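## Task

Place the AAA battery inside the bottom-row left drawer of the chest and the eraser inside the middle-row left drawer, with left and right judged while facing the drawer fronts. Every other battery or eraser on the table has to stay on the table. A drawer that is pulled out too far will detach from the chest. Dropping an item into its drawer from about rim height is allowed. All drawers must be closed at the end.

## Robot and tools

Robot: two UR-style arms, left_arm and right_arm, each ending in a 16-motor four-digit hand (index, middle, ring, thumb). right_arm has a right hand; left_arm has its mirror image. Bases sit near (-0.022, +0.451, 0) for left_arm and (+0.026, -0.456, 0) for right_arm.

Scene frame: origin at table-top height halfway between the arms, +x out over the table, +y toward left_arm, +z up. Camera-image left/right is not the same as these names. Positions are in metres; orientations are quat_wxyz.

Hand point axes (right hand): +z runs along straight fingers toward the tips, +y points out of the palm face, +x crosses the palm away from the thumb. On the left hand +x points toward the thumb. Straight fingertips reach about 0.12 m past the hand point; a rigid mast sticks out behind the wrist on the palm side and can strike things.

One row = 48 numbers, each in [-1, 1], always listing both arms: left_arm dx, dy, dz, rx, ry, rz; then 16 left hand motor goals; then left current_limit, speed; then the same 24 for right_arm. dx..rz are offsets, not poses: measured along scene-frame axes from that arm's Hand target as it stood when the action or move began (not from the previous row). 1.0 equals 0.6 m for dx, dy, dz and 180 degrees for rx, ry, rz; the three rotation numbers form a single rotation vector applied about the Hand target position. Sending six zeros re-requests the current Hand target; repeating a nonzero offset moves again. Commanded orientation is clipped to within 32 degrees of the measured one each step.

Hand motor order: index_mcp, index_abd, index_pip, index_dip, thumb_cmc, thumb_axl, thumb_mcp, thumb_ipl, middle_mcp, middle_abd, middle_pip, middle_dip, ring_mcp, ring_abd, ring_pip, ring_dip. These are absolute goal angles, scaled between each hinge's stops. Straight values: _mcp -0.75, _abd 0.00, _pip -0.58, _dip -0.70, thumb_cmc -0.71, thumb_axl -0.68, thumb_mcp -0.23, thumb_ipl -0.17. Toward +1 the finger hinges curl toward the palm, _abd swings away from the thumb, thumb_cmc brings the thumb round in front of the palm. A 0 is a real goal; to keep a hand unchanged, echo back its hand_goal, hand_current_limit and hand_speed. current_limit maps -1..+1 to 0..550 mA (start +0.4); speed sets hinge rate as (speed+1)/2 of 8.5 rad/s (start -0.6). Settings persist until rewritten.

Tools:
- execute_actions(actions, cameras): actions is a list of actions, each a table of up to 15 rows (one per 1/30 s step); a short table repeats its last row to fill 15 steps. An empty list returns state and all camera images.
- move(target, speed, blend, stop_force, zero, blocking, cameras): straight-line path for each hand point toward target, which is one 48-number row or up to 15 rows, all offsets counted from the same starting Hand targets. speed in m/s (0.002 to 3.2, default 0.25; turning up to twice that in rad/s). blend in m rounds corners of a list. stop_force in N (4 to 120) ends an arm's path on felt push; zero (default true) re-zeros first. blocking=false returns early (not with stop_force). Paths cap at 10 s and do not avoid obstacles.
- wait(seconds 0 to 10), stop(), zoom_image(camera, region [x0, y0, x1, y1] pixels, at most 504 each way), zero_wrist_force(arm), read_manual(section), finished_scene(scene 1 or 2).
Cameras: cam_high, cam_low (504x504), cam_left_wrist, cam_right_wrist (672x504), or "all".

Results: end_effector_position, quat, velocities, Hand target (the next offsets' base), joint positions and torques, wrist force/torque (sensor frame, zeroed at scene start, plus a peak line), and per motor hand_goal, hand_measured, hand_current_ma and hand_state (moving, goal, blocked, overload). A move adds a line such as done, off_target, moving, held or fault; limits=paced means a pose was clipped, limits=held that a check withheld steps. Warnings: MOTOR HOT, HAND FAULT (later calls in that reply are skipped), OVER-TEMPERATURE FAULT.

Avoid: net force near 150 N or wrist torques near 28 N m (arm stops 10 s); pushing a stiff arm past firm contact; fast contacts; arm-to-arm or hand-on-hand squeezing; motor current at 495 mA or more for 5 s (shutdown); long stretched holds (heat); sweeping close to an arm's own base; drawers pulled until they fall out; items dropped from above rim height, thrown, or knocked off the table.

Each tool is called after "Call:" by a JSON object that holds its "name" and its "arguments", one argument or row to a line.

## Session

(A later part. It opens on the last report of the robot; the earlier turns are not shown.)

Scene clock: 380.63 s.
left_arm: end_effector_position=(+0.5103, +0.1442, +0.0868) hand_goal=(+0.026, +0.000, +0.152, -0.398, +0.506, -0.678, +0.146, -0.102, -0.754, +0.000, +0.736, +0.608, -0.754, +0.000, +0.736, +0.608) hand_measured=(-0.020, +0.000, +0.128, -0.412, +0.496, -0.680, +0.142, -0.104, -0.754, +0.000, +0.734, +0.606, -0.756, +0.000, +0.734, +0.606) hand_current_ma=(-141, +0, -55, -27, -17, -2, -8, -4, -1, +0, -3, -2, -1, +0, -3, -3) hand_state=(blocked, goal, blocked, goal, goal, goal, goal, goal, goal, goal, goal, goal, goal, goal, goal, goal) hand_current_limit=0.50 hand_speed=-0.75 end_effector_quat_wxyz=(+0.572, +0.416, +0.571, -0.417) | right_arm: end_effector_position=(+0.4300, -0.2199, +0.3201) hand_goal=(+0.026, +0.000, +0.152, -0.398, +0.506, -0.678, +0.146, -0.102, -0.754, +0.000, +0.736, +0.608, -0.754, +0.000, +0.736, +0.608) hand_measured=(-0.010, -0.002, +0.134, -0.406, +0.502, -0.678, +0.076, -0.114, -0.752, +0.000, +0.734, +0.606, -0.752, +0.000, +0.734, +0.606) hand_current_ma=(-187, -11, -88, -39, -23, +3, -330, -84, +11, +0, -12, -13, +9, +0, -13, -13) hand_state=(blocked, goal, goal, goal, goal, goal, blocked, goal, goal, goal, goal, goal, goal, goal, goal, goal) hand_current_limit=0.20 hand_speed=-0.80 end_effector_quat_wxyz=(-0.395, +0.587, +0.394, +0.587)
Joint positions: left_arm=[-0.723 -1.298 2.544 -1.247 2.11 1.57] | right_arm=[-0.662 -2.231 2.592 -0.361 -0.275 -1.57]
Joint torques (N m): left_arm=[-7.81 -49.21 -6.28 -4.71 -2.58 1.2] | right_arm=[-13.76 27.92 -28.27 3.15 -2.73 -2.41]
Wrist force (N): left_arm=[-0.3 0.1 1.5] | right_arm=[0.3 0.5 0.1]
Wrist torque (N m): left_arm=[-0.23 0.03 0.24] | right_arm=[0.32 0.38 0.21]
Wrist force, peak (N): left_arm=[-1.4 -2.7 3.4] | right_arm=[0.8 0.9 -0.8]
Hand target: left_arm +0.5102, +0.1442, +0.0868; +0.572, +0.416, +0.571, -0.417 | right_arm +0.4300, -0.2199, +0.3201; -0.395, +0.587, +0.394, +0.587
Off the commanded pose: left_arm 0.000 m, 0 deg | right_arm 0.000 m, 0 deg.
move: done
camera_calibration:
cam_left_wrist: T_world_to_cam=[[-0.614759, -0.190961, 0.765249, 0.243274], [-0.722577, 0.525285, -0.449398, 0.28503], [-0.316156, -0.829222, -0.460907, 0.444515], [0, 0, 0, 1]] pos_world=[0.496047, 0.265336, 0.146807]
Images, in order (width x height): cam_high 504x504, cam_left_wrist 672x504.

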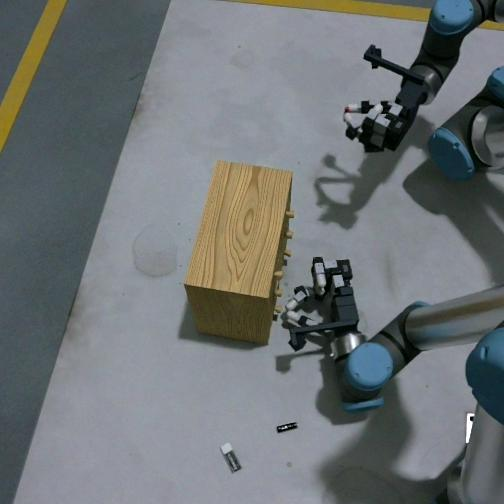

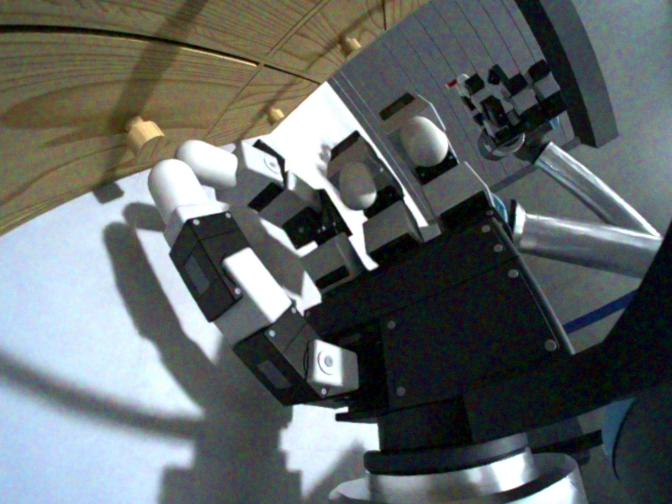

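Call:
{"name": "move", "arguments": {
  "target": [0,0,0,0,0,0,-0.168,0,0.153,-0.19,0.506,-0.678,-0.113,0.1326,-0.753,0,0.737,0.609,-0.753,0,0.737,0.609,0.4,-0.3,0,0,0,0,0,0,0.0263,0,0.153,-0.397,0.506,-0.678,0.1457,-0.1027,-0.753,0,0.737,0.609,-0.753,0,0.737,0.609,0.2,-0.8],
  "speed": 0.1
}}

Call:
{"name": "move", "arguments": {
  "target": [0.0633,-0.0025,-0.001,0,0,0,-0.168,0,0.153,-0.19,0.506,-0.678,-0.113,0.1326,-0.753,0,0.737,0.609,-0.753,0,0.737,0.609,0.4,-0.3,0,0,0,0,0,0,0.0263,0,0.153,-0.397,0.506,-0.678,0.1457,-0.1027,-0.753,0,0.737,0.609,-0.753,0,0.737,0.609,0.2,-0.8],
  "speed": 0.03,
  "stop_force": 4
}}

Call:
{"name": "move", "arguments": {
  "target": [
    [-0.0025,0,0,0,0,0,0.0263,0,0.153,-0.397,0.506,-0.678,0.1457,-0.1027,-0.753,0,0.737,0.609,-0.753,0,0.737,0.609,0.4,-0.7,0,0,0,0,0,0,0.0263,0,0.153,-0.397,0.506,-0.678,0.1457,-0.1027,-0.753,0,0.737,0.609,-0.753,0,0.737,0.609,0.2,-0.8],
    [-0.15,0.0052,0,0,0,0,0.0263,0,0.153,-0.397,0.506,-0.678,0.1457,-0.1027,-0.753,0,0.737,0.609,-0.753,0,0.737,0.609,0.4,-0.7,0,0,0,0,0,0,0.0263,0,0.153,-0.397,0.506,-0.678,0.1457,-0.1027,-0.753,0,0.737,0.609,-0.753,0,0.737,0.609,0.2,-0.8]
  ],
  "speed": 0.06,
  "cameras": ["cam_high","cam_left_wrist"]
}}

Scene clock: 400.33 s.
left_arm: end_effector_position=(+0.5102, +0.1442, +0.0868) hand_goal=(-0.168, +0.000, +0.152, -0.190, +0.506, -0.678, -0.114, +0.132, -0.754, +0.000, +0.736, +0.608, -0.754, +0.000, +0.736, +0.608) hand_measured=(-0.166, +0.000, +0.150, -0.194, +0.496, -0.680, -0.112, +0.130, -0.754, +0.000, +0.734, +0.606, -0.756, +0.000, +0.734, +0.606) hand_current_ma=(+2, +0, -3, -4, -17, -2, +3, -4, -1, +0, -3, -2, -1, +0, -3, -3) hand_state=(goal, goal, goal, goal, goal, goal, goal, goal, goal, goal, goal, goal, goal, goal, goal, goal) hand_current_limit=0.40 hand_speed=-0.30 end_effector_quat_wxyz=(+0.572, +0.416, +0.571, -0.417) | right_arm: end_effector_position=(+0.4300, -0.2199, +0.3201) hand_goal=(+0.026, +0.000, +0.152, -0.398, +0.506, -0.678, +0.146, -0.102, -0.754, +0.000, +0.736, +0.608, -0.754, +0.000, +0.736, +0.608) hand_measured=(-0.010, -0.002, +0.134, -0.406, +0.502, -0.678, +0.076, -0.114, -0.752, +0.000, +0.734, +0.606, -0.752, +0.000, +0.734, +0.606) hand_current_ma=(-187, -11, -88, -39, -23, +3, -330, -84, +11, +0, -12, -13, +9, +0, -13, -13) hand_state=(blocked, goal, goal, goal, goal, goal, blocked, goal, goal, goal, goal, goal, goal, goal, goal, goal) hand_current_limit=0.20 hand_speed=-0.80 end_effector_quat_wxyz=(-0.395, +0.587, +0.394, +0.587)
Joint positions: left_arm=[-0.724 -1.298 2.544 -1.247 2.11 1.57] | right_arm=[-0.662 -2.231 2.592 -0.361 -0.275 -1.57]
Joint torques (N m): left_arm=[-12.33 -49.69 -6.35 -5.18 -2.43 -1.8] | right_arm=[-15.76 26.67 -28.6 3.12 -3.03 -2.4]
Wrist force (N): left_arm=[-0.4 0.4 1.5] | right_arm=[0.1 0.7 -0.3]
Wrist torque (N m): left_arm=[-0.18 0.04 0.22] | right_arm=[0.39 0.42 0.20]
Wrist force, peak (N): left_arm=[-0.4 0.5 1.9] | right_arm=[0.8 0.7 -0.8]
Hand target: left_arm +0.5102, +0.1442, +0.0868; +0.572, +0.416, +0.571, -0.417 | right_arm +0.4300, -0.2199, +0.3201; -0.395, +0.587, +0.394, +0.587
Off the commanded pose: left_arm 0.000 m, 0 deg | right_arm 0.000 m, 0 deg.
move: done

Scene clock: 402.53 s.
left_arm: end_effector_position=(+0.5418, +0.1430, +0.0863) hand_goal=(-0.168, +0.000, +0.152, -0.190, +0.506, -0.678, -0.114, +0.132, -0.754, +0.000, +0.736, +0.608, -0.754, +0.000, +0.736, +0.608) hand_measured=(-0.176, +0.000, +0.152, -0.188, +0.496, -0.680, -0.114, +0.134, -0.754, +0.000, +0.734, +0.606, -0.756, +0.000, +0.734, +0.606) hand_current_ma=(-15, +0, +0, +2, -17, -2, +0, +3, -1, +0, -3, -2, -1, +0, -3, -3) hand_state=(goal, goal, goal, goal, goal, goal, goal, goal, goal, goal, goal, goal, goal, goal, goal, goal) hand_current_limit=0.40 hand_speed=-0.30 end_effector_quat_wxyz=(+0.572, +0.416, +0.571, -0.417) | right_arm: end_effector_position=(+0.4300, -0.2199, +0.3201) hand_goal=(+0.026, +0.000, +0.152, -0.398, +0.506, -0.678, +0.146, -0.102, -0.754, +0.000, +0.736, +0.608, -0.754, +0.000, +0.736, +0.608) hand_measured=(-0.010, -0.002, +0.134, -0.406, +0.502, -0.678, +0.076, -0.114, -0.752, +0.000, +0.734, +0.606, -0.752, +0.000, +0.734, +0.606) hand_current_ma=(-187, -11, -88, -39, -23, +3, -330, -84, +11, +0, -12, -13, +9, +0, -13, -13) hand_state=(blocked, goal, goal, goal, goal, goal, blocked, goal, goal, goal, goal, goal, goal, goal, goal, goal) hand_current_limit=0.20 hand_speed=-0.80 end_effector_quat_wxyz=(-0.395, +0.587, +0.394, +0.587)
Joint positions: left_arm=[-0.671 -1.265 2.483 -1.219 2.163 1.57] | right_arm=[-0.662 -2.231 2.592 -0.361 -0.275 -1.57]
Joint torques (N m): left_arm=[-13.93 -53.74 -6.77 -4.73 -0.97 -1.54] | right_arm=[-14.93 27.7 -29.02 2.94 -2.54 -2.33]
Wrist force (N): left_arm=[-0.2 0.5 1.5] | right_arm=[0.5 0.3 0.0]
Wrist torque (N m): left_arm=[-0.16 0.02 0.19] | right_arm=[0.30 0.37 0.21]
Wrist force, peak (N): left_arm=[-1.4 -4.7 0.2] | right_arm=[0.7 1.2 -0.2]
Hand target: left_arm +0.5418, +0.1430, +0.0863; +0.572, +0.416, +0.571, -0.417 (not the last commanded pose) | right_arm +0.4300, -0.2199, +0.3201; -0.395, +0.587, +0.394, +0.587
Off the commanded pose: left_arm 0.006 m, 0 deg | right_arm 0.000 m, 0 deg.
move: contact (left_arm)

Scene clock: 405.17 s.
left_arm: end_effector_position=(+0.4518, +0.1461, +0.0863) hand_goal=(+0.026, +0.000, +0.152, -0.398, +0.506, -0.678, +0.146, -0.102, -0.754, +0.000, +0.736, +0.608, -0.754, +0.000, +0.736, +0.608) hand_measured=(-0.018, +0.000, +0.126, -0.414, +0.498, -0.680, +0.140, -0.106, -0.754, +0.000, +0.734, +0.606, -0.756, +0.000, +0.734, +0.606) hand_current_ma=(-130, +0, -60, -31, -14, -1, -11, -6, -1, +0, -3, -2, -1, +0, -3, -3) hand_state=(blocked, goal, blocked, goal, goal, goal, goal, goal, goal, goal, goal, goal, goal, goal, goal, goal) hand_current_limit=0.40 hand_speed=-0.70 end_effector_quat_wxyz=(+0.572, +0.416, +0.571, -0.417) | right_arm: end_effector_position=(+0.4300, -0.2199, +0.3201) hand_goal=(+0.026, +0.000, +0.152, -0.398, +0.506, -0.678, +0.146, -0.102, -0.754, +0.000, +0.736, +0.608, -0.754, +0.000, +0.736, +0.608) hand_measured=(-0.010, -0.002, +0.134, -0.406, +0.502, -0.678, +0.076, -0.114, -0.752, +0.000, +0.734, +0.606, -0.752, +0.000, +0.734, +0.606) hand_current_ma=(-187, -11, -88, -39, -23, +3, -330, -84, +11, +0, -12, -13, +9, +0, -13, -13) hand_state=(blocked, goal, goal, goal, goal, goal, blocked, goal, goal, goal, goal, goal, goal, goal, goal, goal) hand_current_limit=0.20 hand_speed=-0.80 end_effector_quat_wxyz=(-0.395, +0.587, +0.394, +0.587)
Joint positions: left_arm=[-0.85 -1.357 2.658 -1.302 1.983 1.57] | right_arm=[-0.662 -2.231 2.592 -0.361 -0.275 -1.57]
Joint torques (N m): left_arm=[-12.07 -42.8 -5.29 -4.95 -1.62 1.15] | right_arm=[-13.53 25.71 -28.11 2.96 -2.84 -2.45]
Wrist force (N): left_arm=[-0.4 -0.4 0.8] | right_arm=[0.3 0.9 -0.5]
Wrist torque (N m): left_arm=[-0.23 -0.02 0.28] | right_arm=[0.43 0.40 0.22]
Wrist force, peak (N): left_arm=[-1.3 -6.8 4.0] | right_arm=[1.0 0.8 0.0]
Hand target: left_arm +0.4518, +0.1461, +0.0863; +0.572, +0.416, +0.571, -0.417 | right_arm +0.4300, -0.2199, +0.3201; -0.395, +0.587, +0.394, +0.587
Off the commanded pose: left_arm 0.000 m, 0 deg | right_arm 0.000 m, 0 deg.
move: done
camera_calibration:
cam_left_wrist: T_world_to_cam=[[-0.614778, -0.191012, 0.765221, 0.208082], [-0.7226, 0.525225, -0.449431, 0.241568], [-0.316066, -0.829249, -0.460922, 0.427335], [0, 0, 0, 1]] pos_world=[0.437548, 0.267236, 0.146307]
Images, in order (width x height): cam_high 504x504, cam_left_wrist 672x504.

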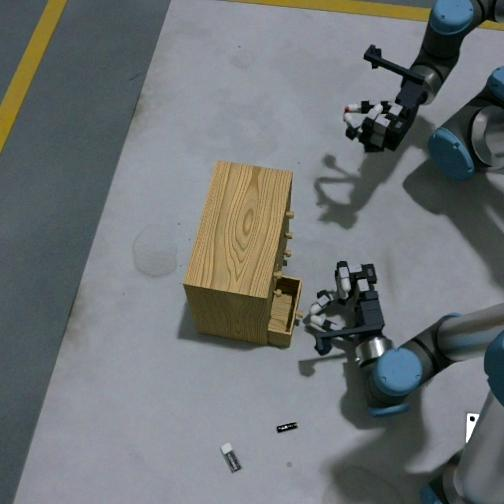

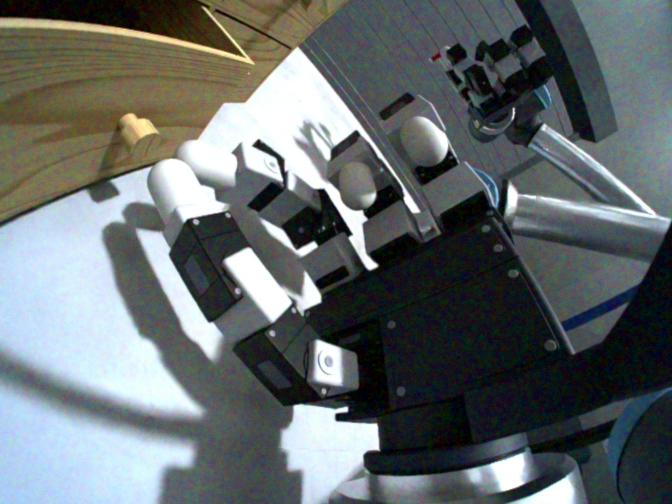

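Call:
{"name": "move", "arguments": {
  "target": [0,0,0,0,0,0,-0.168,0,0.153,-0.19,0.506,-0.678,-0.113,0.1326,-0.753,0,0.737,0.609,-0.753,0,0.737,0.609,0.4,-0.3,0,0,0,0,0,0,0.0263,0,0.153,-0.397,0.506,-0.678,0.1457,-0.1027,-0.753,0,0.737,0.609,-0.753,0,0.737,0.609,0.2,-0.8],
  "speed": 0.1
}}

Call:
{"name": "move", "arguments": {
  "target": [0.0617,-0.0025,0,0,0,0,-0.168,0,0.153,-0.19,0.506,-0.678,-0.113,0.1326,-0.753,0,0.737,0.609,-0.753,0,0.737,0.609,0.4,-0.3,0,0,0,0,0,0,0.0263,0,0.153,-0.397,0.506,-0.678,0.1457,-0.1027,-0.753,0,0.737,0.609,-0.753,0,0.737,0.609,0.2,-0.8],
  "speed": 0.03,
  "stop_force": 4
}}

Call:
{"name": "move", "arguments": {
  "target": [
    [-0.0017,0,0,0,0,0,0.0263,0,0.153,-0.397,0.506,-0.678,0.1457,-0.1027,-0.753,0,0.737,0.609,-0.753,0,0.737,0.609,0.6,-0.7,0,0,0,0,0,0,0.0263,0,0.153,-0.397,0.506,-0.678,0.1457,-0.1027,-0.753,0,0.737,0.609,-0.753,0,0.737,0.609,0.2,-0.8],
    [-0.0583,0.002,0,0,0,0,0.0263,0,0.153,-0.397,0.506,-0.678,0.1457,-0.1027,-0.753,0,0.737,0.609,-0.753,0,0.737,0.609,0.6,-0.7,0,0,0,0,0,0,0.0263,0,0.153,-0.397,0.506,-0.678,0.1457,-0.1027,-0.753,0,0.737,0.609,-0.753,0,0.737,0.609,0.2,-0.8]
  ],
  "speed": 0.04,
  "cameras": ["cam_high","cam_left_wrist","cam_right_wrist"]
}}

Call:
{"name": "zoom_image", "arguments": {
  "camera": "cam_high",
  "region": [255, 240, 375, 360]
}}

Scene clock: 420.90 s.
left_arm: end_effector_position=(+0.4518, +0.1461, +0.0863) hand_goal=(-0.168, +0.000, +0.152, -0.190, +0.506, -0.678, -0.114, +0.132, -0.754, +0.000, +0.736, +0.608, -0.754, +0.000, +0.736, +0.608) hand_measured=(-0.166, +0.000, +0.150, -0.194, +0.498, -0.680, -0.112, +0.130, -0.754, +0.000, +0.734, +0.606, -0.756, +0.000, +0.734, +0.606) hand_current_ma=(+2, +0, -3, -4, -14, -1, +3, -4, -1, +0, -3, -2, -1, +0, -3, -3) hand_state=(goal, goal, goal, goal, goal, goal, goal, goal, goal, goal, goal, goal, goal, goal, goal, goal) hand_current_limit=0.40 hand_speed=-0.30 end_effector_quat_wxyz=(+0.572, +0.416, +0.571, -0.417) | right_arm: end_effector_position=(+0.4300, -0.2199, +0.3201) hand_goal=(+0.026, +0.000, +0.152, -0.398, +0.506, -0.678, +0.146, -0.102, -0.754, +0.000, +0.736, +0.608, -0.754, +0.000, +0.736, +0.608) hand_measured=(-0.010, -0.002, +0.134, -0.406, +0.502, -0.678, +0.076, -0.114, -0.752, +0.000, +0.734, +0.606, -0.752, +0.000, +0.734, +0.606) hand_current_ma=(-187, -11, -88, -39, -23, +3, -330, -84, +11, +0, -12, -13, +9, +0, -13, -13) hand_state=(blocked, goal, goal, goal, goal, goal, blocked, goal, goal, goal, goal, goal, goal, goal, goal, goal) hand_current_limit=0.20 hand_speed=-0.80 end_effector_quat_wxyz=(-0.395, +0.587, +0.394, +0.587)
Joint positions: left_arm=[-0.85 -1.357 2.658 -1.302 1.983 1.57] | right_arm=[-0.662 -2.231 2.592 -0.361 -0.275 -1.57]
Joint torques (N m): left_arm=[-14.7 -42.22 -5.14 -4.94 -2.24 -1.51] | right_arm=[-14.78 27.6 -29.07 3.02 -2.31 -2.19]
Wrist force (N): left_arm=[0.0 -0.4 1.3] | right_arm=[0.2 0.6 -0.7]
Wrist torque (N m): left_arm=[-0.28 -0.05 0.31] | right_arm=[0.40 0.41 0.19]
Wrist force, peak (N): left_arm=[-0.1 -0.4 1.8] | right_arm=[0.7 0.9 -0.5]
Hand target: left_arm +0.4518, +0.1461, +0.0863; +0.572, +0.416, +0.571, -0.417 | right_arm +0.4300, -0.2199, +0.3201; -0.395, +0.587, +0.394, +0.587
Off the commanded pose: left_arm 0.000 m, 0 deg | right_arm 0.000 m, 0 deg.
move: done

Scene clock: 423.03 s.
left_arm: end_effector_position=(+0.4888, +0.1446, +0.0863) hand_goal=(-0.168, +0.000, +0.152, -0.190, +0.506, -0.678, -0.114, +0.132, -0.754, +0.000, +0.736, +0.608, -0.754, +0.000, +0.736, +0.608) hand_measured=(-0.170, +0.000, +0.152, -0.190, +0.498, -0.680, -0.112, +0.130, -0.754, +0.000, +0.734, +0.606, -0.756, +0.000, +0.734, +0.606) hand_current_ma=(-1, +0, +0, +0, -14, -1, +3, -4, -1, +0, -3, -2, -1, +0, -3, -3) hand_state=(goal, goal, goal, goal, goal, goal, goal, goal, goal, goal, goal, goal, goal, goal, goal, goal) hand_current_limit=0.40 hand_speed=-0.30 end_effector_quat_wxyz=(+0.572, +0.416, +0.571, -0.417) | right_arm: end_effector_position=(+0.4300, -0.2199, +0.3201) hand_goal=(+0.026, +0.000, +0.152, -0.398, +0.506, -0.678, +0.146, -0.102, -0.754, +0.000, +0.736, +0.608, -0.754, +0.000, +0.736, +0.608) hand_measured=(-0.010, -0.002, +0.134, -0.406, +0.502, -0.678, +0.076, -0.114, -0.752, +0.000, +0.734, +0.606, -0.752, +0.000, +0.734, +0.606) hand_current_ma=(-187, -11, -88, -39, -23, +3, -330, -84, +11, +0, -12, -13, +9, +0, -13, -13) hand_state=(blocked, goal, goal, goal, goal, goal, blocked, goal, goal, goal, goal, goal, goal, goal, goal, goal) hand_current_limit=0.20 hand_speed=-0.80 end_effector_quat_wxyz=(-0.395, +0.587, +0.394, +0.587)
Joint positions: left_arm=[-0.766 -1.318 2.585 -1.268 2.068 1.57] | right_arm=[-0.662 -2.231 2.592 -0.361 -0.275 -1.57]
Joint torques (N m): left_arm=[10.69 -21.99 -21.82 -0.45 3.23 -1.01] | right_arm=[-15.97 25.49 -29.22 3.22 -2.56 -2.01]
Wrist force (N): left_arm=[-0.5 -0.5 1.9] | right_arm=[0.4 0.5 -0.1]
Wrist torque (N m): left_arm=[-0.21 0.01 0.22] | right_arm=[0.35 0.38 0.22]
Wrist force, peak (N): left_arm=[-0.6 -0.9 2.0] | right_arm=[0.8 0.9 -0.7]
Hand target: left_arm +0.4888, +0.1446, +0.0863; +0.572, +0.416, +0.571, -0.417 | right_arm +0.4300, -0.2199, +0.3201; -0.395, +0.587, +0.394, +0.587
Off the commanded pose: left_arm 0.000 m, 0 deg | right_arm 0.000 m, 0 deg.
move: done

Scene clock: 425.00 s.
left_arm: end_effector_position=(+0.4538, +0.1458, +0.0863) hand_goal=(+0.026, +0.000, +0.152, -0.398, +0.506, -0.678, +0.146, -0.102, -0.754, +0.000, +0.736, +0.608, -0.754, +0.000, +0.736, +0.608) hand_measured=(-0.020, +0.000, +0.128, -0.412, +0.498, -0.680, +0.142, -0.104, -0.754, +0.000, +0.734, +0.606, -0.756, +0.000, +0.734, +0.606) hand_current_ma=(-141, +0, -55, -27, -15, -2, -9, -5, -1, +0, -3, -2, -1, +0, -3, -3) hand_state=(blocked, goal, blocked, goal, goal, goal, goal, goal, goal, goal, goal, goal, goal, goal, goal, goal) hand_current_limit=0.60 hand_speed=-0.70 end_effector_quat_wxyz=(+0.572, +0.416, +0.571, -0.417) | right_arm: end_effector_position=(+0.4300, -0.2199, +0.3201) hand_goal=(+0.026, +0.000, +0.152, -0.398, +0.506, -0.678, +0.146, -0.102, -0.754, +0.000, +0.736, +0.608, -0.754, +0.000, +0.736, +0.608) hand_measured=(-0.010, -0.002, +0.134, -0.406, +0.502, -0.678, +0.076, -0.114, -0.752, +0.000, +0.734, +0.606, -0.752, +0.000, +0.734, +0.606) hand_current_ma=(-187, -11, -88, -39, -23, +3, -330, -84, +11, +0, -12, -13, +9, +0, -13, -13) hand_state=(blocked, goal, goal, goal, goal, goal, blocked, goal, goal, goal, goal, goal, goal, goal, goal, goal) hand_current_limit=0.20 hand_speed=-0.80 end_effector_quat_wxyz=(-0.395, +0.587, +0.394, +0.587)
Joint positions: left_arm=[-0.846 -1.355 2.653 -1.3 1.988 1.57] | right_arm=[-0.662 -2.231 2.592 -0.361 -0.275 -1.57]
Joint torques (N m): left_arm=[-9.72 -38.93 -4.43 -4.7 -2.38 1.44] | right_arm=[-13.08 26.79 -29.26 3.04 -2.6 -2.17]
Wrist force (N): left_arm=[-0.1 -0.3 1.3] | right_arm=[0.2 0.4 0.1]
Wrist torque (N m): left_arm=[-0.27 -0.05 0.30] | right_arm=[0.32 0.41 0.19]
Wrist force, peak (N): left_arm=[-1.4 -2.7 4.3] | right_arm=[0.7 1.0 -0.1]
Hand target: left_arm +0.4538, +0.1458, +0.0863; +0.572, +0.416, +0.571, -0.417 | right_arm +0.4300, -0.2199, +0.3201; -0.395, +0.587, +0.394, +0.587
Off the commanded pose: left_arm 0.000 m, 0 deg | right_arm 0.000 m, 0 deg.
move: done
camera_calibration:
cam_left_wrist: T_world_to_cam=[[-0.614778, -0.191012, 0.765221, 0.209316], [-0.7226, 0.525225, -0.449431, 0.243243], [-0.316066, -0.829249, -0.460922, 0.42775], [0, 0, 0, 1]] pos_world=[0.439648, 0.266936, 0.146307]
cam_right_wrist: T_world_to_cam=[[0.611215, -0.22525, -0.758735, -0.0350671], [-0.752206, -0.463498, -0.468354, 0.336958], [-0.246176, 0.85699, -0.452731, 0.563992], [0, 0, 0, 1]] pos_world=[0.413737, -0.335055, 0.386546]
Images, in order (width x height): cam_high 504x504, cam_left_wrist 672x504, cam_right_wrist 672x504.

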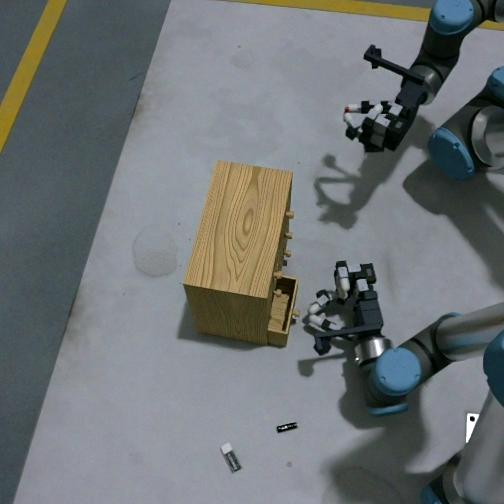

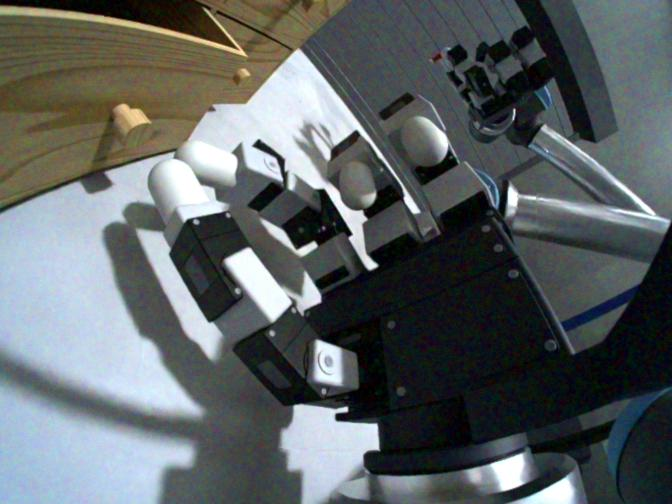

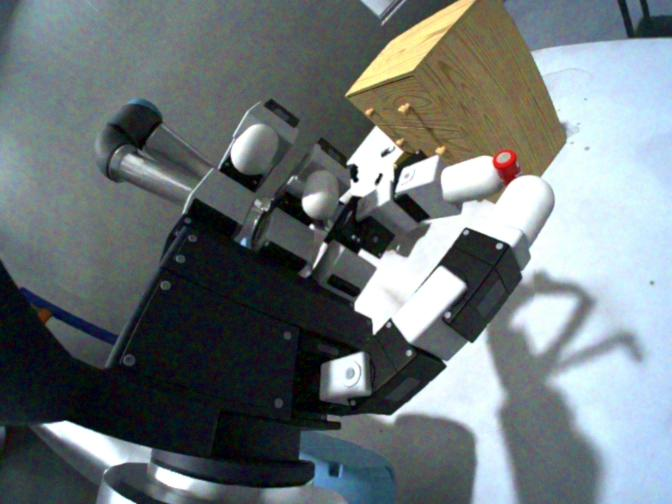

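Scaled by 4.200.

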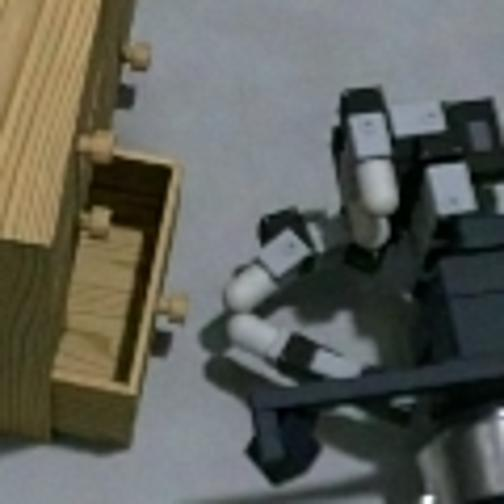

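Call:
{"name": "move", "arguments": {
  "target": [0,0,0,0,0,0,-0.168,0,0.153,-0.19,0.506,-0.678,-0.113,0.1326,-0.753,0,0.737,0.609,-0.753,0,0.737,0.609,0.4,-0.3,0,0,0,0,0,0,0.0263,0,0.153,-0.397,0.506,-0.678,0.1457,-0.1027,-0.753,0,0.737,0.609,-0.753,0,0.737,0.609,0.2,-0.8],
  "speed": 0.1
}}

Call:
{"name": "move", "arguments": {
  "target": [0.0883,-0.0031,0,0,0,0,-0.168,0,0.153,-0.19,0.506,-0.678,-0.113,0.1326,-0.753,0,0.737,0.609,-0.753,0,0.737,0.609,0.4,-0.3,0,0,0,0,0,0,0.0263,0,0.153,-0.397,0.506,-0.678,0.1457,-0.1027,-0.753,0,0.737,0.609,-0.753,0,0.737,0.609,0.2,-0.8],
  "speed": 0.03,
  "stop_force": 4
}}

Call:
{"name": "move", "arguments": {
  "target": [
    [0,0,0,0,0,0,0.0263,0,0.153,-0.397,0.506,-0.678,0.1457,-0.1027,-0.753,0,0.737,0.609,-0.753,0,0.737,0.609,0.79,-0.7,0,0,0,0,0,0,0.0263,0,0.153,-0.397,0.506,-0.678,0.1457,-0.1027,-0.753,0,0.737,0.609,-0.753,0,0.737,0.609,0.2,-0.8],
    [-0.0767,0.0027,0,0,0,0,0.0263,0,0.153,-0.397,0.506,-0.678,0.1457,-0.1027,-0.753,0,0.737,0.609,-0.753,0,0.737,0.609,0.79,-0.7,0,0,0,0,0,0,0.0263,0,0.153,-0.397,0.506,-0.678,0.1457,-0.1027,-0.753,0,0.737,0.609,-0.753,0,0.737,0.609,0.2,-0.8]
  ],
  "speed": 0.05,
  "cameras": ["cam_high","cam_left_wrist"]
}}

Call:
{"name": "zoom_image", "arguments": {
  "camera": "cam_high",
  "region": [255, 240, 375, 360]
}}

Scene clock: 463.10 s.
left_arm: end_effector_position=(+0.4538, +0.1458, +0.0863) hand_goal=(-0.168, +0.000, +0.152, -0.190, +0.506, -0.678, -0.114, +0.132, -0.754, +0.000, +0.736, +0.608, -0.754, +0.000, +0.736, +0.608) hand_measured=(-0.166, +0.000, +0.150, -0.194, +0.498, -0.680, -0.112, +0.130, -0.754, +0.000, +0.734, +0.606, -0.756, +0.000, +0.734, +0.606) hand_current_ma=(+2, +0, -3, -4, -15, -2, +3, -4, -1, +0, -3, -2, -1, +0, -3, -3) hand_state=(goal, goal, goal, goal, goal, goal, goal, goal, goal, goal, goal, goal, goal, goal, goal, goal) hand_current_limit=0.40 hand_speed=-0.30 end_effector_quat_wxyz=(+0.572, +0.416, +0.571, -0.417) | right_arm: end_effector_position=(+0.4300, -0.2199, +0.3201) hand_goal=(+0.026, +0.000, +0.152, -0.398, +0.506, -0.678, +0.146, -0.102, -0.754, +0.000, +0.736, +0.608, -0.754, +0.000, +0.736, +0.608) hand_measured=(-0.010, -0.002, +0.134, -0.406, +0.502, -0.678, +0.076, -0.114, -0.752, +0.000, +0.734, +0.606, -0.752, +0.000, +0.734, +0.606) hand_current_ma=(-187, -11, -88, -39, -23, +3, -330, -84, +11, +0, -12, -13, +9, +0, -13, -13) hand_state=(blocked, goal, goal, goal, goal, goal, blocked, goal, goal, goal, goal, goal, goal, goal, goal, goal) hand_current_limit=0.20 hand_speed=-0.80 end_effector_quat_wxyz=(-0.395, +0.587, +0.394, +0.587)
Joint positions: left_arm=[-0.846 -1.355 2.653 -1.3 1.988 1.57] | right_arm=[-0.662 -2.231 2.592 -0.361 -0.275 -1.57]
Joint torques (N m): left_arm=[-11.18 -40.53 -3.51 -5.06 -2.11 0.42] | right_arm=[-12.52 25.19 -28.94 2.91 -2.55 -2.1]
Wrist force (N): left_arm=[-0.3 -0.2 1.6] | right_arm=[0.2 0.7 -0.2]
Wrist torque (N m): left_arm=[-0.29 0.00 0.28] | right_arm=[0.39 0.41 0.20]
Wrist force, peak (N): left_arm=[-0.1 -0.2 1.8] | right_arm=[0.9 0.6 -0.5]
Hand target: left_arm +0.4538, +0.1458, +0.0863; +0.572, +0.416, +0.571, -0.417 | right_arm +0.4300, -0.2199, +0.3201; -0.395, +0.587, +0.394, +0.587
Off the commanded pose: left_arm 0.000 m, 0 deg | right_arm 0.000 m, 0 deg.
move: done

Scene clock: 465.77 s.
left_arm: end_effector_position=(+0.5068, +0.1439, +0.0863) hand_goal=(-0.168, +0.000, +0.152, -0.190, +0.506, -0.678, -0.114, +0.132, -0.754, +0.000, +0.736, +0.608, -0.754, +0.000, +0.736, +0.608) hand_measured=(-0.170, +0.000, +0.152, -0.190, +0.498, -0.680, -0.112, +0.130, -0.754, +0.000, +0.734, +0.606, -0.756, +0.000, +0.734, +0.606) hand_current_ma=(-4, +0, +0, +0, -15, -2, +3, -4, -1, +0, -3, -2, -1, +0, -3, -3) hand_state=(goal, goal, goal, goal, goal, goal, goal, goal, goal, goal, goal, goal, goal, goal, goal, goal) hand_current_limit=0.40 hand_speed=-0.30 end_effector_quat_wxyz=(+0.572, +0.416, +0.571, -0.417) | right_arm: end_effector_position=(+0.4300, -0.2199, +0.3201) hand_goal=(+0.026, +0.000, +0.152, -0.398, +0.506, -0.678, +0.146, -0.102, -0.754, +0.000, +0.736, +0.608, -0.754, +0.000, +0.736, +0.608) hand_measured=(-0.010, -0.002, +0.134, -0.406, +0.502, -0.678, +0.076, -0.114, -0.752, +0.000, +0.734, +0.606, -0.752, +0.000, +0.734, +0.606) hand_current_ma=(-187, -11, -88, -39, -23, +3, -330, -84, +11, +0, -12, -13, +9, +0, -13, -13) hand_state=(blocked, goal, goal, goal, goal, goal, blocked, goal, goal, goal, goal, goal, goal, goal, goal, goal) hand_current_limit=0.20 hand_speed=-0.80 end_effector_quat_wxyz=(-0.395, +0.587, +0.394, +0.587)
Joint positions: left_arm=[-0.731 -1.3 2.551 -1.251 2.103 1.57] | right_arm=[-0.662 -2.231 2.592 -0.361 -0.275 -1.57]
Joint torques (N m): left_arm=[13.81 -24.53 -20.26 0.18 3.09 -1.11] | right_arm=[-13.74 27.29 -29.48 3.02 -2.9 -2.22]
Wrist force (N): left_arm=[-0.4 -0.4 1.8] | right_arm=[0.3 0.6 -0.2]
Wrist torque (N m): left_arm=[-0.18 0.01 0.22] | right_arm=[0.36 0.39 0.21]
Wrist force, peak (N): left_arm=[-0.6 -0.6 1.9] | right_arm=[0.8 1.0 -0.5]
Hand target: left_arm +0.5068, +0.1439, +0.0863; +0.572, +0.416, +0.571, -0.417 | right_arm +0.4300, -0.2199, +0.3201; -0.395, +0.587, +0.394, +0.587
Off the commanded pose: left_arm 0.000 m, 0 deg | right_arm 0.000 m, 0 deg.
move: done

Scene clock: 467.70 s.
left_arm: end_effector_position=(+0.4608, +0.1455, +0.0863) hand_goal=(+0.026, +0.000, +0.152, -0.398, +0.506, -0.678, +0.146, -0.102, -0.754, +0.000, +0.736, +0.608, -0.754, +0.000, +0.736, +0.608) hand_measured=(-0.020, +0.000, +0.128, -0.412, +0.498, -0.680, +0.142, -0.104, -0.754, +0.000, +0.734, +0.606, -0.756, +0.000, +0.734, +0.606) hand_current_ma=(-138, +0, -54, -27, -14, -2, -10, -5, -1, +0, -3, -2, -1, +0, -3, -3) hand_state=(blocked, goal, blocked, goal, goal, goal, goal, goal, goal, goal, goal, goal, goal, goal, goal, goal) hand_current_limit=0.79 hand_speed=-0.70 end_effector_quat_wxyz=(+0.572, +0.416, +0.571, -0.417) | right_arm: end_effector_position=(+0.4300, -0.2199, +0.3201) hand_goal=(+0.026, +0.000, +0.152, -0.398, +0.506, -0.678, +0.146, -0.102, -0.754, +0.000, +0.736, +0.608, -0.754, +0.000, +0.736, +0.608) hand_measured=(-0.010, -0.002, +0.134, -0.406, +0.502, -0.678, +0.076, -0.114, -0.752, +0.000, +0.734, +0.606, -0.752, +0.000, +0.734, +0.606) hand_current_ma=(-187, -11, -88, -39, -23, +3, -330, -84, +11, +0, -12, -13, +9, +0, -13, -13) hand_state=(blocked, goal, goal, goal, goal, goal, blocked, goal, goal, goal, goal, goal, goal, goal, goal, goal) hand_current_limit=0.20 hand_speed=-0.80 end_effector_quat_wxyz=(-0.395, +0.587, +0.394, +0.587)
Joint positions: left_arm=[-0.828 -1.347 2.64 -1.293 2.005 1.57] | right_arm=[-0.662 -2.231 2.592 -0.361 -0.275 -1.57]
Joint torques (N m): left_arm=[-15.25 -39.83 -5.74 -5.32 -1.74 1.08] | right_arm=[-13.01 24.31 -29.4 3.27 -2.57 -1.95]
Wrist force (N): left_arm=[-0.4 0.0 1.4] | right_arm=[0.2 0.7 0.1]
Wrist torque (N m): left_arm=[-0.24 0.01 0.25] | right_arm=[0.35 0.39 0.21]
Wrist force, peak (N): left_arm=[-1.5 -2.3 4.3] | right_arm=[0.5 1.1 -0.6]
Hand target: left_arm +0.4608, +0.1455, +0.0863; +0.572, +0.416, +0.571, -0.417 | right_arm +0.4300, -0.2199, +0.3201; -0.395, +0.587, +0.394, +0.587
Off the commanded pose: left_arm 0.000 m, 0 deg | right_arm 0.000 m, 0 deg.
move: done
camera_calibration:
cam_left_wrist: T_world_to_cam=[[-0.614778, -0.191012, 0.765221, 0.213562], [-0.7226, 0.525225, -0.449431, 0.248459], [-0.316066, -0.829249, -0.460922, 0.429714], [0, 0, 0, 1]] pos_world=[0.446648, 0.266636, 0.146307]
Images, in order (width x height): cam_high 504x504, cam_left_wrist 672x504.

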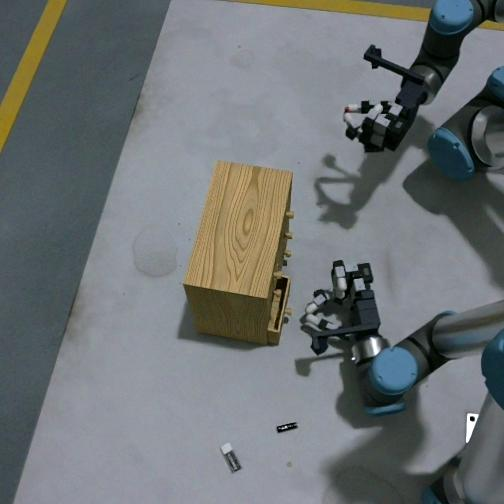

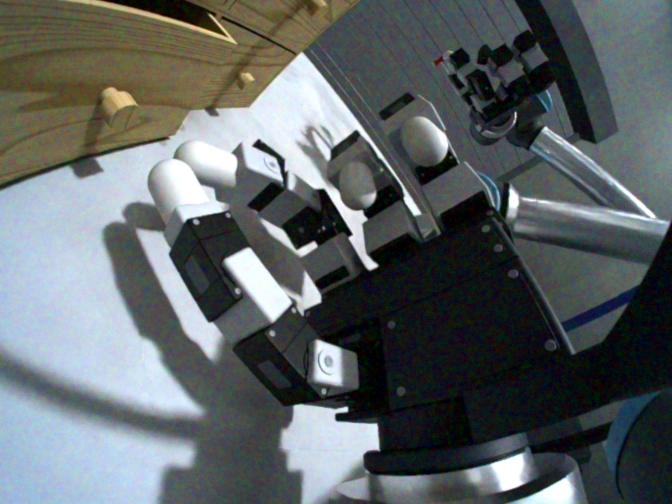

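Scaled by 4.200.

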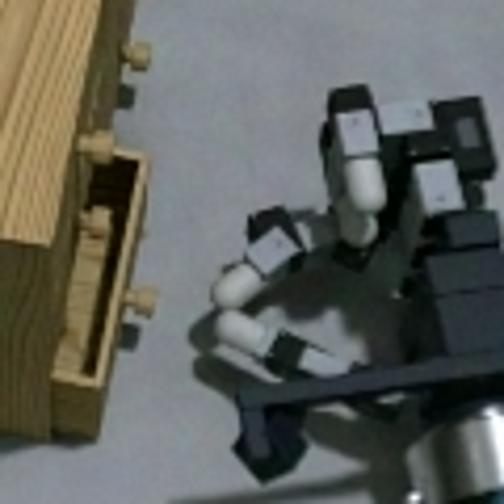

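Call:
{"name": "execute_actions", "arguments": {
  "actions": [],
  "cameras": ["cam_high"]
}}

Call:
{"name": "zoom_image", "arguments": {
  "camera": "cam_high",
  "region": [200, 220, 360, 380]
}}

Scene clock: 496.10 s.
left_arm: end_effector_position=(+0.4608, +0.1455, +0.0863) hand_goal=(+0.026, +0.000, +0.152, -0.398, +0.506, -0.678, +0.146, -0.102, -0.754, +0.000, +0.736, +0.608, -0.754, +0.000, +0.736, +0.608) hand_measured=(-0.020, +0.000, +0.128, -0.412, +0.498, -0.680, +0.142, -0.104, -0.754, +0.000, +0.734, +0.606, -0.756, +0.000, +0.734, +0.606) hand_current_ma=(-138, +0, -54, -27, -14, -2, -10, -5, -1, +0, -3, -2, -1, +0, -3, -3) hand_state=(blocked, goal, blocked, goal, goal, goal, goal, goal, goal, goal, goal, goal, goal, goal, goal, goal) hand_current_limit=0.79 hand_speed=-0.70 end_effector_quat_wxyz=(+0.572, +0.416, +0.571, -0.417) | right_arm: end_effector_position=(+0.4300, -0.2199, +0.3201) hand_goal=(+0.026, +0.000, +0.152, -0.398, +0.506, -0.678, +0.146, -0.102, -0.754, +0.000, +0.736, +0.608, -0.754, +0.000, +0.736, +0.608) hand_measured=(-0.010, -0.002, +0.134, -0.406, +0.502, -0.678, +0.076, -0.114, -0.752, +0.000, +0.734, +0.606, -0.752, +0.000, +0.734, +0.606) hand_current_ma=(-187, -11, -88, -39, -23, +3, -330, -84, +11, +0, -12, -13, +9, +0, -13, -13) hand_state=(blocked, goal, goal, goal, goal, goal, blocked, goal, goal, goal, goal, goal, goal, goal, goal, goal) hand_current_limit=0.20 hand_speed=-0.80 end_effector_quat_wxyz=(-0.395, +0.587, +0.394, +0.587)
Joint positions: left_arm=[-0.828 -1.347 2.64 -1.293 2.005 1.57] | right_arm=[-0.662 -2.231 2.592 -0.361 -0.275 -1.57]
Joint velocities: within noise
Joint torques (N m): left_arm=[-12.95 -44.67 -4.04 -4.66 -2.37 -1.71] | right_arm=[-13.14 26.48 -29.09 3.04 -2.51 -1.97]
Wrist force (N): left_arm=[-0.4 -0.3 1.1] | right_arm=[0.1 0.5 -0.2]
Wrist torque (N m): left_arm=[-0.25 0.01 0.26] | right_arm=[0.35 0.42 0.20]
Wrist force, peak (N): left_arm=[-0.4 -0.6 1.5] | right_arm=[0.5 0.9 -0.8]
Hand target: left_arm +0.4608, +0.1455, +0.0863; +0.572, +0.416, +0.571, -0.417 | right_arm +0.4300, -0.2199, +0.3201; -0.395, +0.587, +0.394, +0.587
Off the commanded pose: left_arm 0.000 m, 0 deg | right_arm 0.000 m, 0 deg.
Images, in order (width x height): cam_high 504x504.

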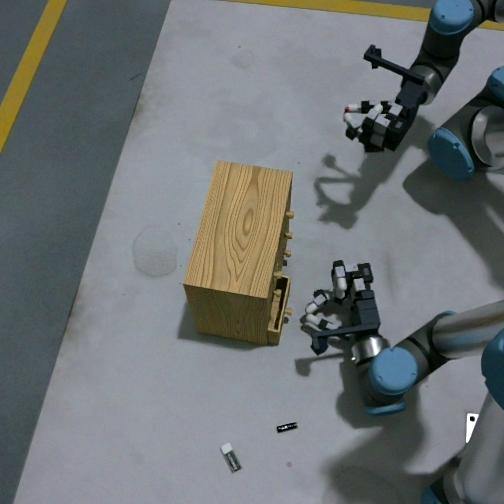

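Scaled by 3.150.

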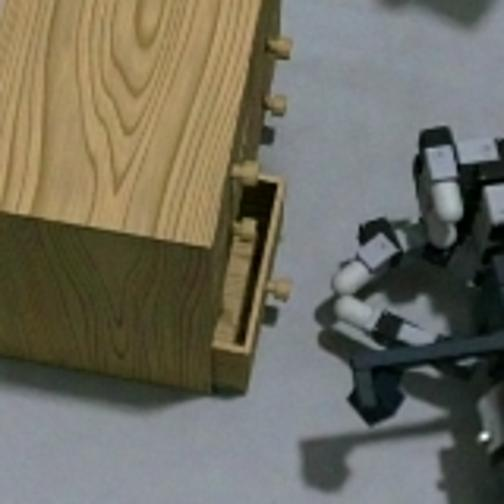

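Call:
{"name": "move", "arguments": {
  "target": [
    [0,0,0,0,0,0,-0.168,0,0.153,-0.19,0.506,-0.678,-0.113,0.1326,-0.753,0,0.737,0.609,-0.753,0,0.737,0.609,0.79,-0.7,0,0,0,0,0,0,0.0263,0,0.153,-0.397,0.506,-0.678,0.1457,-0.1027,-0.753,0,0.737,0.609,-0.753,0,0.737,0.609,0.2,-0.8],
    [0.0953,0,0,0,0,0,0.0263,0,0.153,-0.397,0.506,-0.678,0.1457,-0.1027,-0.753,0,0.737,0.609,-0.753,0,0.737,0.609,0.79,-0.7,0,0,0,0,0,0,0.0263,0,0.153,-0.397,0.506,-0.678,0.1457,-0.1027,-0.753,0,0.737,0.609,-0.753,0,0.737,0.609,0.2,-0.8]
  ],
  "speed": 0.07,
  "cameras": ["cam_high"]
}}

Call:
{"name": "zoom_image", "arguments": {
  "camera": "cam_high",
  "region": [220, 240, 340, 360]
}}

Scene clock: 523.73 s.
left_arm: end_effector_position=(+0.5179, +0.1455, +0.0863) hand_goal=(+0.026, +0.000, +0.152, -0.398, +0.506, -0.678, +0.146, -0.102, -0.754, +0.000, +0.736, +0.608, -0.754, +0.000, +0.736, +0.608) hand_measured=(-0.084, +0.006, +0.130, -0.404, +0.498, -0.680, +0.108, -0.108, -0.754, +0.000, +0.734, +0.606, -0.754, +0.000, +0.734, +0.606) hand_current_ma=(-423, +9, -51, -9, -12, -2, -136, -14, +0, +0, -3, -2, -1, +0, -3, -3) hand_state=(blocked, goal, blocked, goal, goal, goal, blocked, goal, goal, goal, goal, goal, goal, goal, goal, goal) hand_current_limit=0.79 hand_speed=-0.70 end_effector_quat_wxyz=(+0.572, +0.416, +0.571, -0.417) | right_arm: end_effector_position=(+0.4300, -0.2199, +0.3201) hand_goal=(+0.026, +0.000, +0.152, -0.398, +0.506, -0.678, +0.146, -0.102, -0.754, +0.000, +0.736, +0.608, -0.754, +0.000, +0.736, +0.608) hand_measured=(-0.010, -0.002, +0.134, -0.406, +0.502, -0.678, +0.076, -0.114, -0.752, +0.000, +0.734, +0.606, -0.752, +0.000, +0.734, +0.606) hand_current_ma=(-187, -11, -88, -39, -23, +3, -330, -84, +11, +0, -12, -13, +9, +0, -13, -13) hand_state=(blocked, goal, goal, goal, goal, goal, blocked, goal, goal, goal, goal, goal, goal, goal, goal, goal) hand_current_limit=0.20 hand_speed=-0.80 end_effector_quat_wxyz=(-0.395, +0.587, +0.394, +0.587)
Joint positions: left_arm=[-0.706 -1.289 2.53 -1.242 2.127 1.57] | right_arm=[-0.662 -2.231 2.592 -0.361 -0.275 -1.57]
Joint torques (N m): left_arm=[13.72 -26.03 -21.31 0.47 1.01 1.16] | right_arm=[-15.78 26.85 -29.01 3.13 -2.89 -2.06]
Wrist force (N): left_arm=[-1.7 -2.4 2.9] | right_arm=[0.6 0.9 -0.3]
Wrist torque (N m): left_arm=[-0.18 0.00 0.21] | right_arm=[0.41 0.35 0.25]
Wrist force, peak (N): left_arm=[-1.2 -3.0 4.5] | right_arm=[0.5 1.2 -0.5]
Hand target: left_arm +0.5179, +0.1455, +0.0863; +0.572, +0.416, +0.571, -0.417 | right_arm +0.4300, -0.2199, +0.3201; -0.395, +0.587, +0.394, +0.587
Off the commanded pose: left_arm 0.000 m, 0 deg | right_arm 0.000 m, 0 deg.
move: done
Images, in order (width x height): cam_high 504x504.

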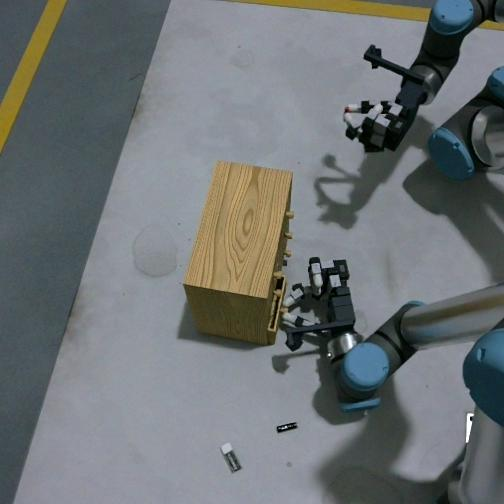

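Scaled by 4.200.

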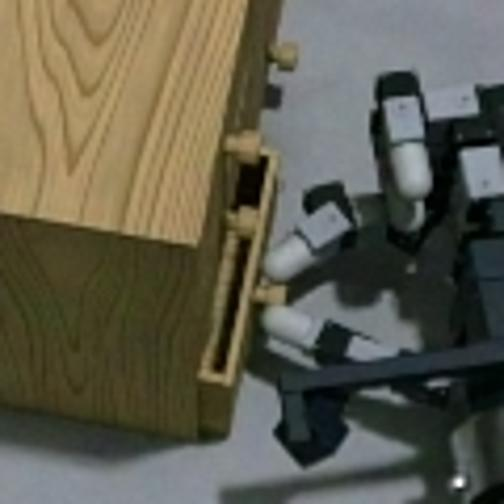

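Call:
{"name": "move", "arguments": {
  "target": [-0.12,0.004,0,0,0,0,0.0263,0,0.153,-0.397,0.506,-0.678,0.1457,-0.1027,-0.753,0,0.737,0.609,-0.753,0,0.737,0.609,0.79,-0.7,0,0,0,0,0,0,0.0263,0,0.153,-0.397,0.506,-0.678,0.1457,-0.1027,-0.753,0,0.737,0.609,-0.753,0,0.737,0.609,0.2,-0.8],
  "speed": 0.05,
  "cameras": ["cam_high"]
}}

Call:
{"name": "zoom_image", "arguments": {
  "camera": "cam_high",
  "region": [220, 240, 340, 360]
}}

Scene clock: 529.13 s.
left_arm: end_effector_position=(+0.4460, +0.1479, +0.0863) hand_goal=(+0.026, +0.000, +0.152, -0.398, +0.506, -0.678, +0.146, -0.102, -0.754, +0.000, +0.736, +0.608, -0.754, +0.000, +0.736, +0.608) hand_measured=(-0.020, +0.000, +0.128, -0.412, +0.498, -0.680, +0.142, -0.104, -0.754, +0.000, +0.734, +0.606, -0.754, +0.000, +0.734, +0.606) hand_current_ma=(-137, +0, -56, -29, -15, -2, -9, -4, +0, +0, -3, -2, -1, +0, -3, -3) hand_state=(blocked, goal, blocked, goal, goal, goal, goal, goal, goal, goal, goal, goal, goal, goal, goal, goal) hand_current_limit=0.79 hand_speed=-0.70 end_effector_quat_wxyz=(+0.572, +0.416, +0.571, -0.417) | right_arm: end_effector_position=(+0.4300, -0.2199, +0.3201) hand_goal=(+0.026, +0.000, +0.152, -0.398, +0.506, -0.678, +0.146, -0.102, -0.754, +0.000, +0.736, +0.608, -0.754, +0.000, +0.736, +0.608) hand_measured=(-0.010, -0.002, +0.134, -0.406, +0.502, -0.678, +0.076, -0.114, -0.752, +0.000, +0.734, +0.606, -0.752, +0.000, +0.734, +0.606) hand_current_ma=(-187, -11, -88, -39, -23, +3, -330, -84, +11, +0, -12, -13, +9, +0, -13, -13) hand_state=(blocked, goal, goal, goal, goal, goal, blocked, goal, goal, goal, goal, goal, goal, goal, goal, goal) hand_current_limit=0.20 hand_speed=-0.80 end_effector_quat_wxyz=(-0.395, +0.587, +0.394, +0.587)
Joint positions: left_arm=[-0.862 -1.364 2.67 -1.307 1.972 1.57] | right_arm=[-0.662 -2.231 2.592 -0.361 -0.275 -1.57]
Joint torques (N m): left_arm=[-9.53 -42.32 -3.95 -5.44 -1.66 0.9] | right_arm=[-14.45 25.62 -29.49 2.89 -2.4 -1.87]
Wrist force (N): left_arm=[0.0 -0.3 1.9] | right_arm=[0.5 0.7 -0.5]
Wrist torque (N m): left_arm=[-0.33 -0.04 0.30] | right_arm=[0.40 0.38 0.23]
Wrist force, peak (N): left_arm=[-1.7 0.8 4.2] | right_arm=[0.7 1.0 -0.4]
Hand target: left_arm +0.4459, +0.1479, +0.0863; +0.572, +0.416, +0.571, -0.417 | right_arm +0.4300, -0.2199, +0.3201; -0.395, +0.587, +0.394, +0.587
Off the commanded pose: left_arm 0.000 m, 0 deg | right_arm 0.000 m, 0 deg.
move: done
Images, in order (width x height): cam_high 504x504.

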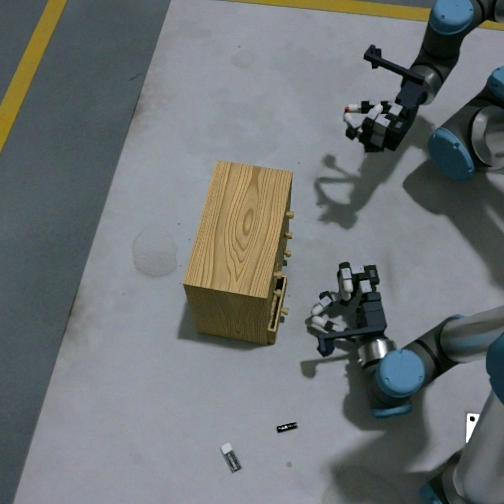

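Scaled by 4.200.

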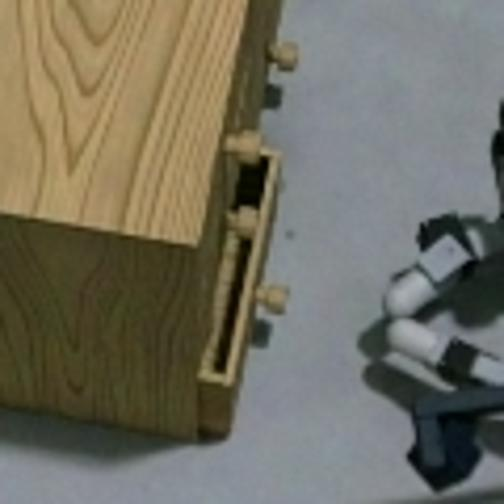

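Call:
{"name": "move", "arguments": {
  "target": [0.1635,-0.007,0,0,0,0,-0.168,0,0.153,-0.19,0.506,-0.678,-0.113,0.1326,-0.753,0,0.737,0.609,-0.753,0,0.737,0.609,0.79,-0.7,0,0,0,0,0,0,0.0263,0,0.153,-0.397,0.506,-0.678,0.1457,-0.1027,-0.753,0,0.737,0.609,-0.753,0,0.737,0.609,0.2,-0.8],
  "speed": 0.05,
  "stop_force": 5
}}

Call:
{"name": "move", "arguments": {
  "target": [
    [-0.0025,0,0,0,0,0,-0.168,0,0.153,-0.19,0.506,-0.678,-0.113,0.1326,-0.753,0,0.737,0.609,-0.753,0,0.737,0.609,0.79,-0.7,0,0,0,0,0,0,0.0263,0,0.153,-0.397,0.506,-0.678,0.1457,-0.1027,-0.753,0,0.737,0.609,-0.753,0,0.737,0.609,0.2,-0.8],
    [-0.0025,0,0,0,0,0,0.0263,0,0.153,-0.397,0.506,-0.678,0.1457,-0.1027,-0.753,0,0.737,0.609,-0.753,0,0.737,0.609,0.4,-0.7,0,0,0,0,0,0,0.0263,0,0.153,-0.397,0.506,-0.678,0.1457,-0.1027,-0.753,0,0.737,0.609,-0.753,0,0.737,0.609,0.2,-0.8]
  ],
  "speed": 0.03,
  "cameras": ["cam_high"]
}}

Call:
{"name": "zoom_image", "arguments": {
  "camera": "cam_high",
  "region": [220, 240, 340, 360]
}}

Scene clock: 571.97 s.
left_arm: end_effector_position=(+0.5440, +0.1438, +0.0862) hand_goal=(-0.168, +0.000, +0.152, -0.190, +0.506, -0.678, -0.114, +0.132, -0.754, +0.000, +0.736, +0.608, -0.754, +0.000, +0.736, +0.608) hand_measured=(-0.180, +0.000, +0.162, -0.178, +0.498, -0.680, -0.116, +0.134, -0.754, +0.000, +0.734, +0.606, -0.754, +0.000, +0.734, +0.606) hand_current_ma=(-22, +1, +19, +22, -15, -2, -4, +1, +0, +0, -3, -2, -1, +0, -3, -3) hand_state=(goal, goal, goal, goal, goal, goal, goal, goal, goal, goal, goal, goal, goal, goal, goal, goal) hand_current_limit=0.79 hand_speed=-0.70 end_effector_quat_wxyz=(+0.572, +0.416, +0.571, -0.417) | right_arm: end_effector_position=(+0.4300, -0.2199, +0.3201) hand_goal=(+0.026, +0.000, +0.152, -0.398, +0.506, -0.678, +0.146, -0.102, -0.754, +0.000, +0.736, +0.608, -0.754, +0.000, +0.736, +0.608) hand_measured=(-0.010, -0.002, +0.134, -0.406, +0.502, -0.678, +0.076, -0.114, -0.752, +0.000, +0.734, +0.606, -0.752, +0.000, +0.734, +0.606) hand_current_ma=(-187, -11, -88, -39, -23, +3, -330, -84, +11, +0, -12, -13, +9, +0, -13, -13) hand_state=(blocked, goal, goal, goal, goal, goal, blocked, goal, goal, goal, goal, goal, goal, goal, goal, goal) hand_current_limit=0.20 hand_speed=-0.80 end_effector_quat_wxyz=(-0.395, +0.587, +0.394, +0.587)
Joint positions: left_arm=[-0.666 -1.263 2.48 -1.217 2.168 1.57] | right_arm=[-0.662 -2.231 2.592 -0.361 -0.275 -1.57]
Joint torques (N m): left_arm=[2.3 -32.62 -17.55 -1.5 0.42 -1.02] | right_arm=[-14.97 25.12 -30.29 2.93 -2.08 -1.88]
Wrist force (N): left_arm=[-1.6 -5.0 -0.4] | right_arm=[0.6 0.7 -0.4]
Wrist torque (N m): left_arm=[-0.41 0.14 0.07] | right_arm=[0.39 0.36 0.23]
Wrist force, peak (N): left_arm=[-1.3 -5.6 -0.6] | right_arm=[0.1 0.7 -1.2]
Hand target: left_arm +0.5439, +0.1438, +0.0862; +0.572, +0.416, +0.571, -0.417 | right_arm +0.4300, -0.2199, +0.3201; -0.395, +0.587, +0.394, +0.587
Off the commanded pose: left_arm 0.000 m, 0 deg | right_arm 0.000 m, 0 deg.
move: contact (left_arm)

Scene clock: 573.23 s.
left_arm: end_effector_position=(+0.5424, +0.1437, +0.0862) hand_goal=(+0.026, +0.000, +0.152, -0.398, +0.506, -0.678, +0.146, -0.102, -0.754, +0.000, +0.736, +0.608, -0.754, +0.000, +0.736, +0.608) hand_measured=(-0.096, +0.004, +0.152, -0.364, +0.500, -0.680, +0.100, -0.110, -0.754, +0.000, +0.734, +0.606, -0.754, +0.000, +0.734, +0.606) hand_current_ma=(-385, +5, +0, +85, -10, -2, -174, -20, -1, +0, -3, -2, -1, +0, -3, -3) hand_state=(blocked, goal, goal, blocked, goal, goal, blocked, goal, goal, goal, goal, goal, goal, goal, goal, goal) hand_current_limit=0.40 hand_speed=-0.70 end_effector_quat_wxyz=(+0.572, +0.416, +0.571, -0.417) | right_arm: end_effector_position=(+0.4300, -0.2199, +0.3201) hand_goal=(+0.026, +0.000, +0.152, -0.398, +0.506, -0.678, +0.146, -0.102, -0.754, +0.000, +0.736, +0.608, -0.754, +0.000, +0.736, +0.608) hand_measured=(-0.010, -0.002, +0.134, -0.406, +0.502, -0.678, +0.076, -0.114, -0.752, +0.000, +0.734, +0.606, -0.752, +0.000, +0.734, +0.606) hand_current_ma=(-187, -11, -88, -39, -23, +3, -330, -84, +11, +0, -12, -13, +9, +0, -13, -13) hand_state=(blocked, goal, goal, goal, goal, goal, blocked, goal, goal, goal, goal, goal, goal, goal, goal, goal) hand_current_limit=0.20 hand_speed=-0.80 end_effector_quat_wxyz=(-0.395, +0.587, +0.394, +0.587)
Joint positions: left_arm=[-0.668 -1.265 2.483 -1.219 2.166 1.57] | right_arm=[-0.662 -2.231 2.592 -0.361 -0.275 -1.57]
Joint torques (N m): left_arm=[-2.24 -51.57 -10.51 -3.45 -1.46 -0.87] | right_arm=[-14.01 25.67 -29.09 2.96 -2.26 -1.83]
Wrist force (N): left_arm=[-1.7 -6.3 2.5] | right_arm=[0.5 0.7 -0.1]
Wrist torque (N m): left_arm=[-0.30 0.01 0.08] | right_arm=[0.37 0.36 0.23]
Wrist force, peak (N): left_arm=[-1.3 -7.3 4.1] | right_arm=[0.8 0.9 -0.2]
Hand target: left_arm +0.5424, +0.1438, +0.0862; +0.572, +0.416, +0.571, -0.417 | right_arm +0.4300, -0.2199, +0.3201; -0.395, +0.587, +0.394, +0.587
Off the commanded pose: left_arm 0.000 m, 0 deg | right_arm 0.000 m, 0 deg.
move: done
Images, in order (width x height): cam_high 504x504.

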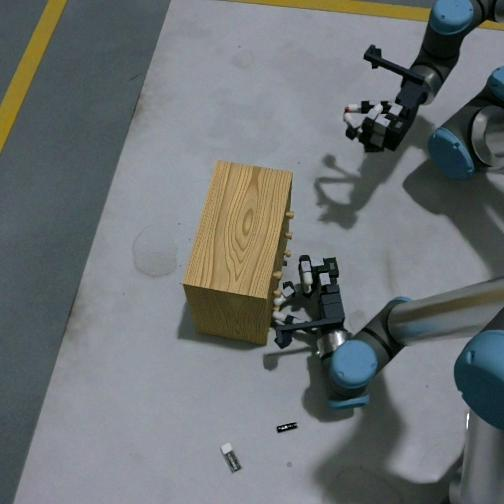

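Scaled by 4.200.

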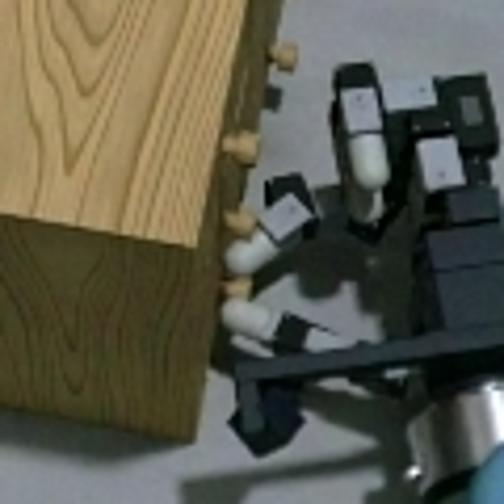

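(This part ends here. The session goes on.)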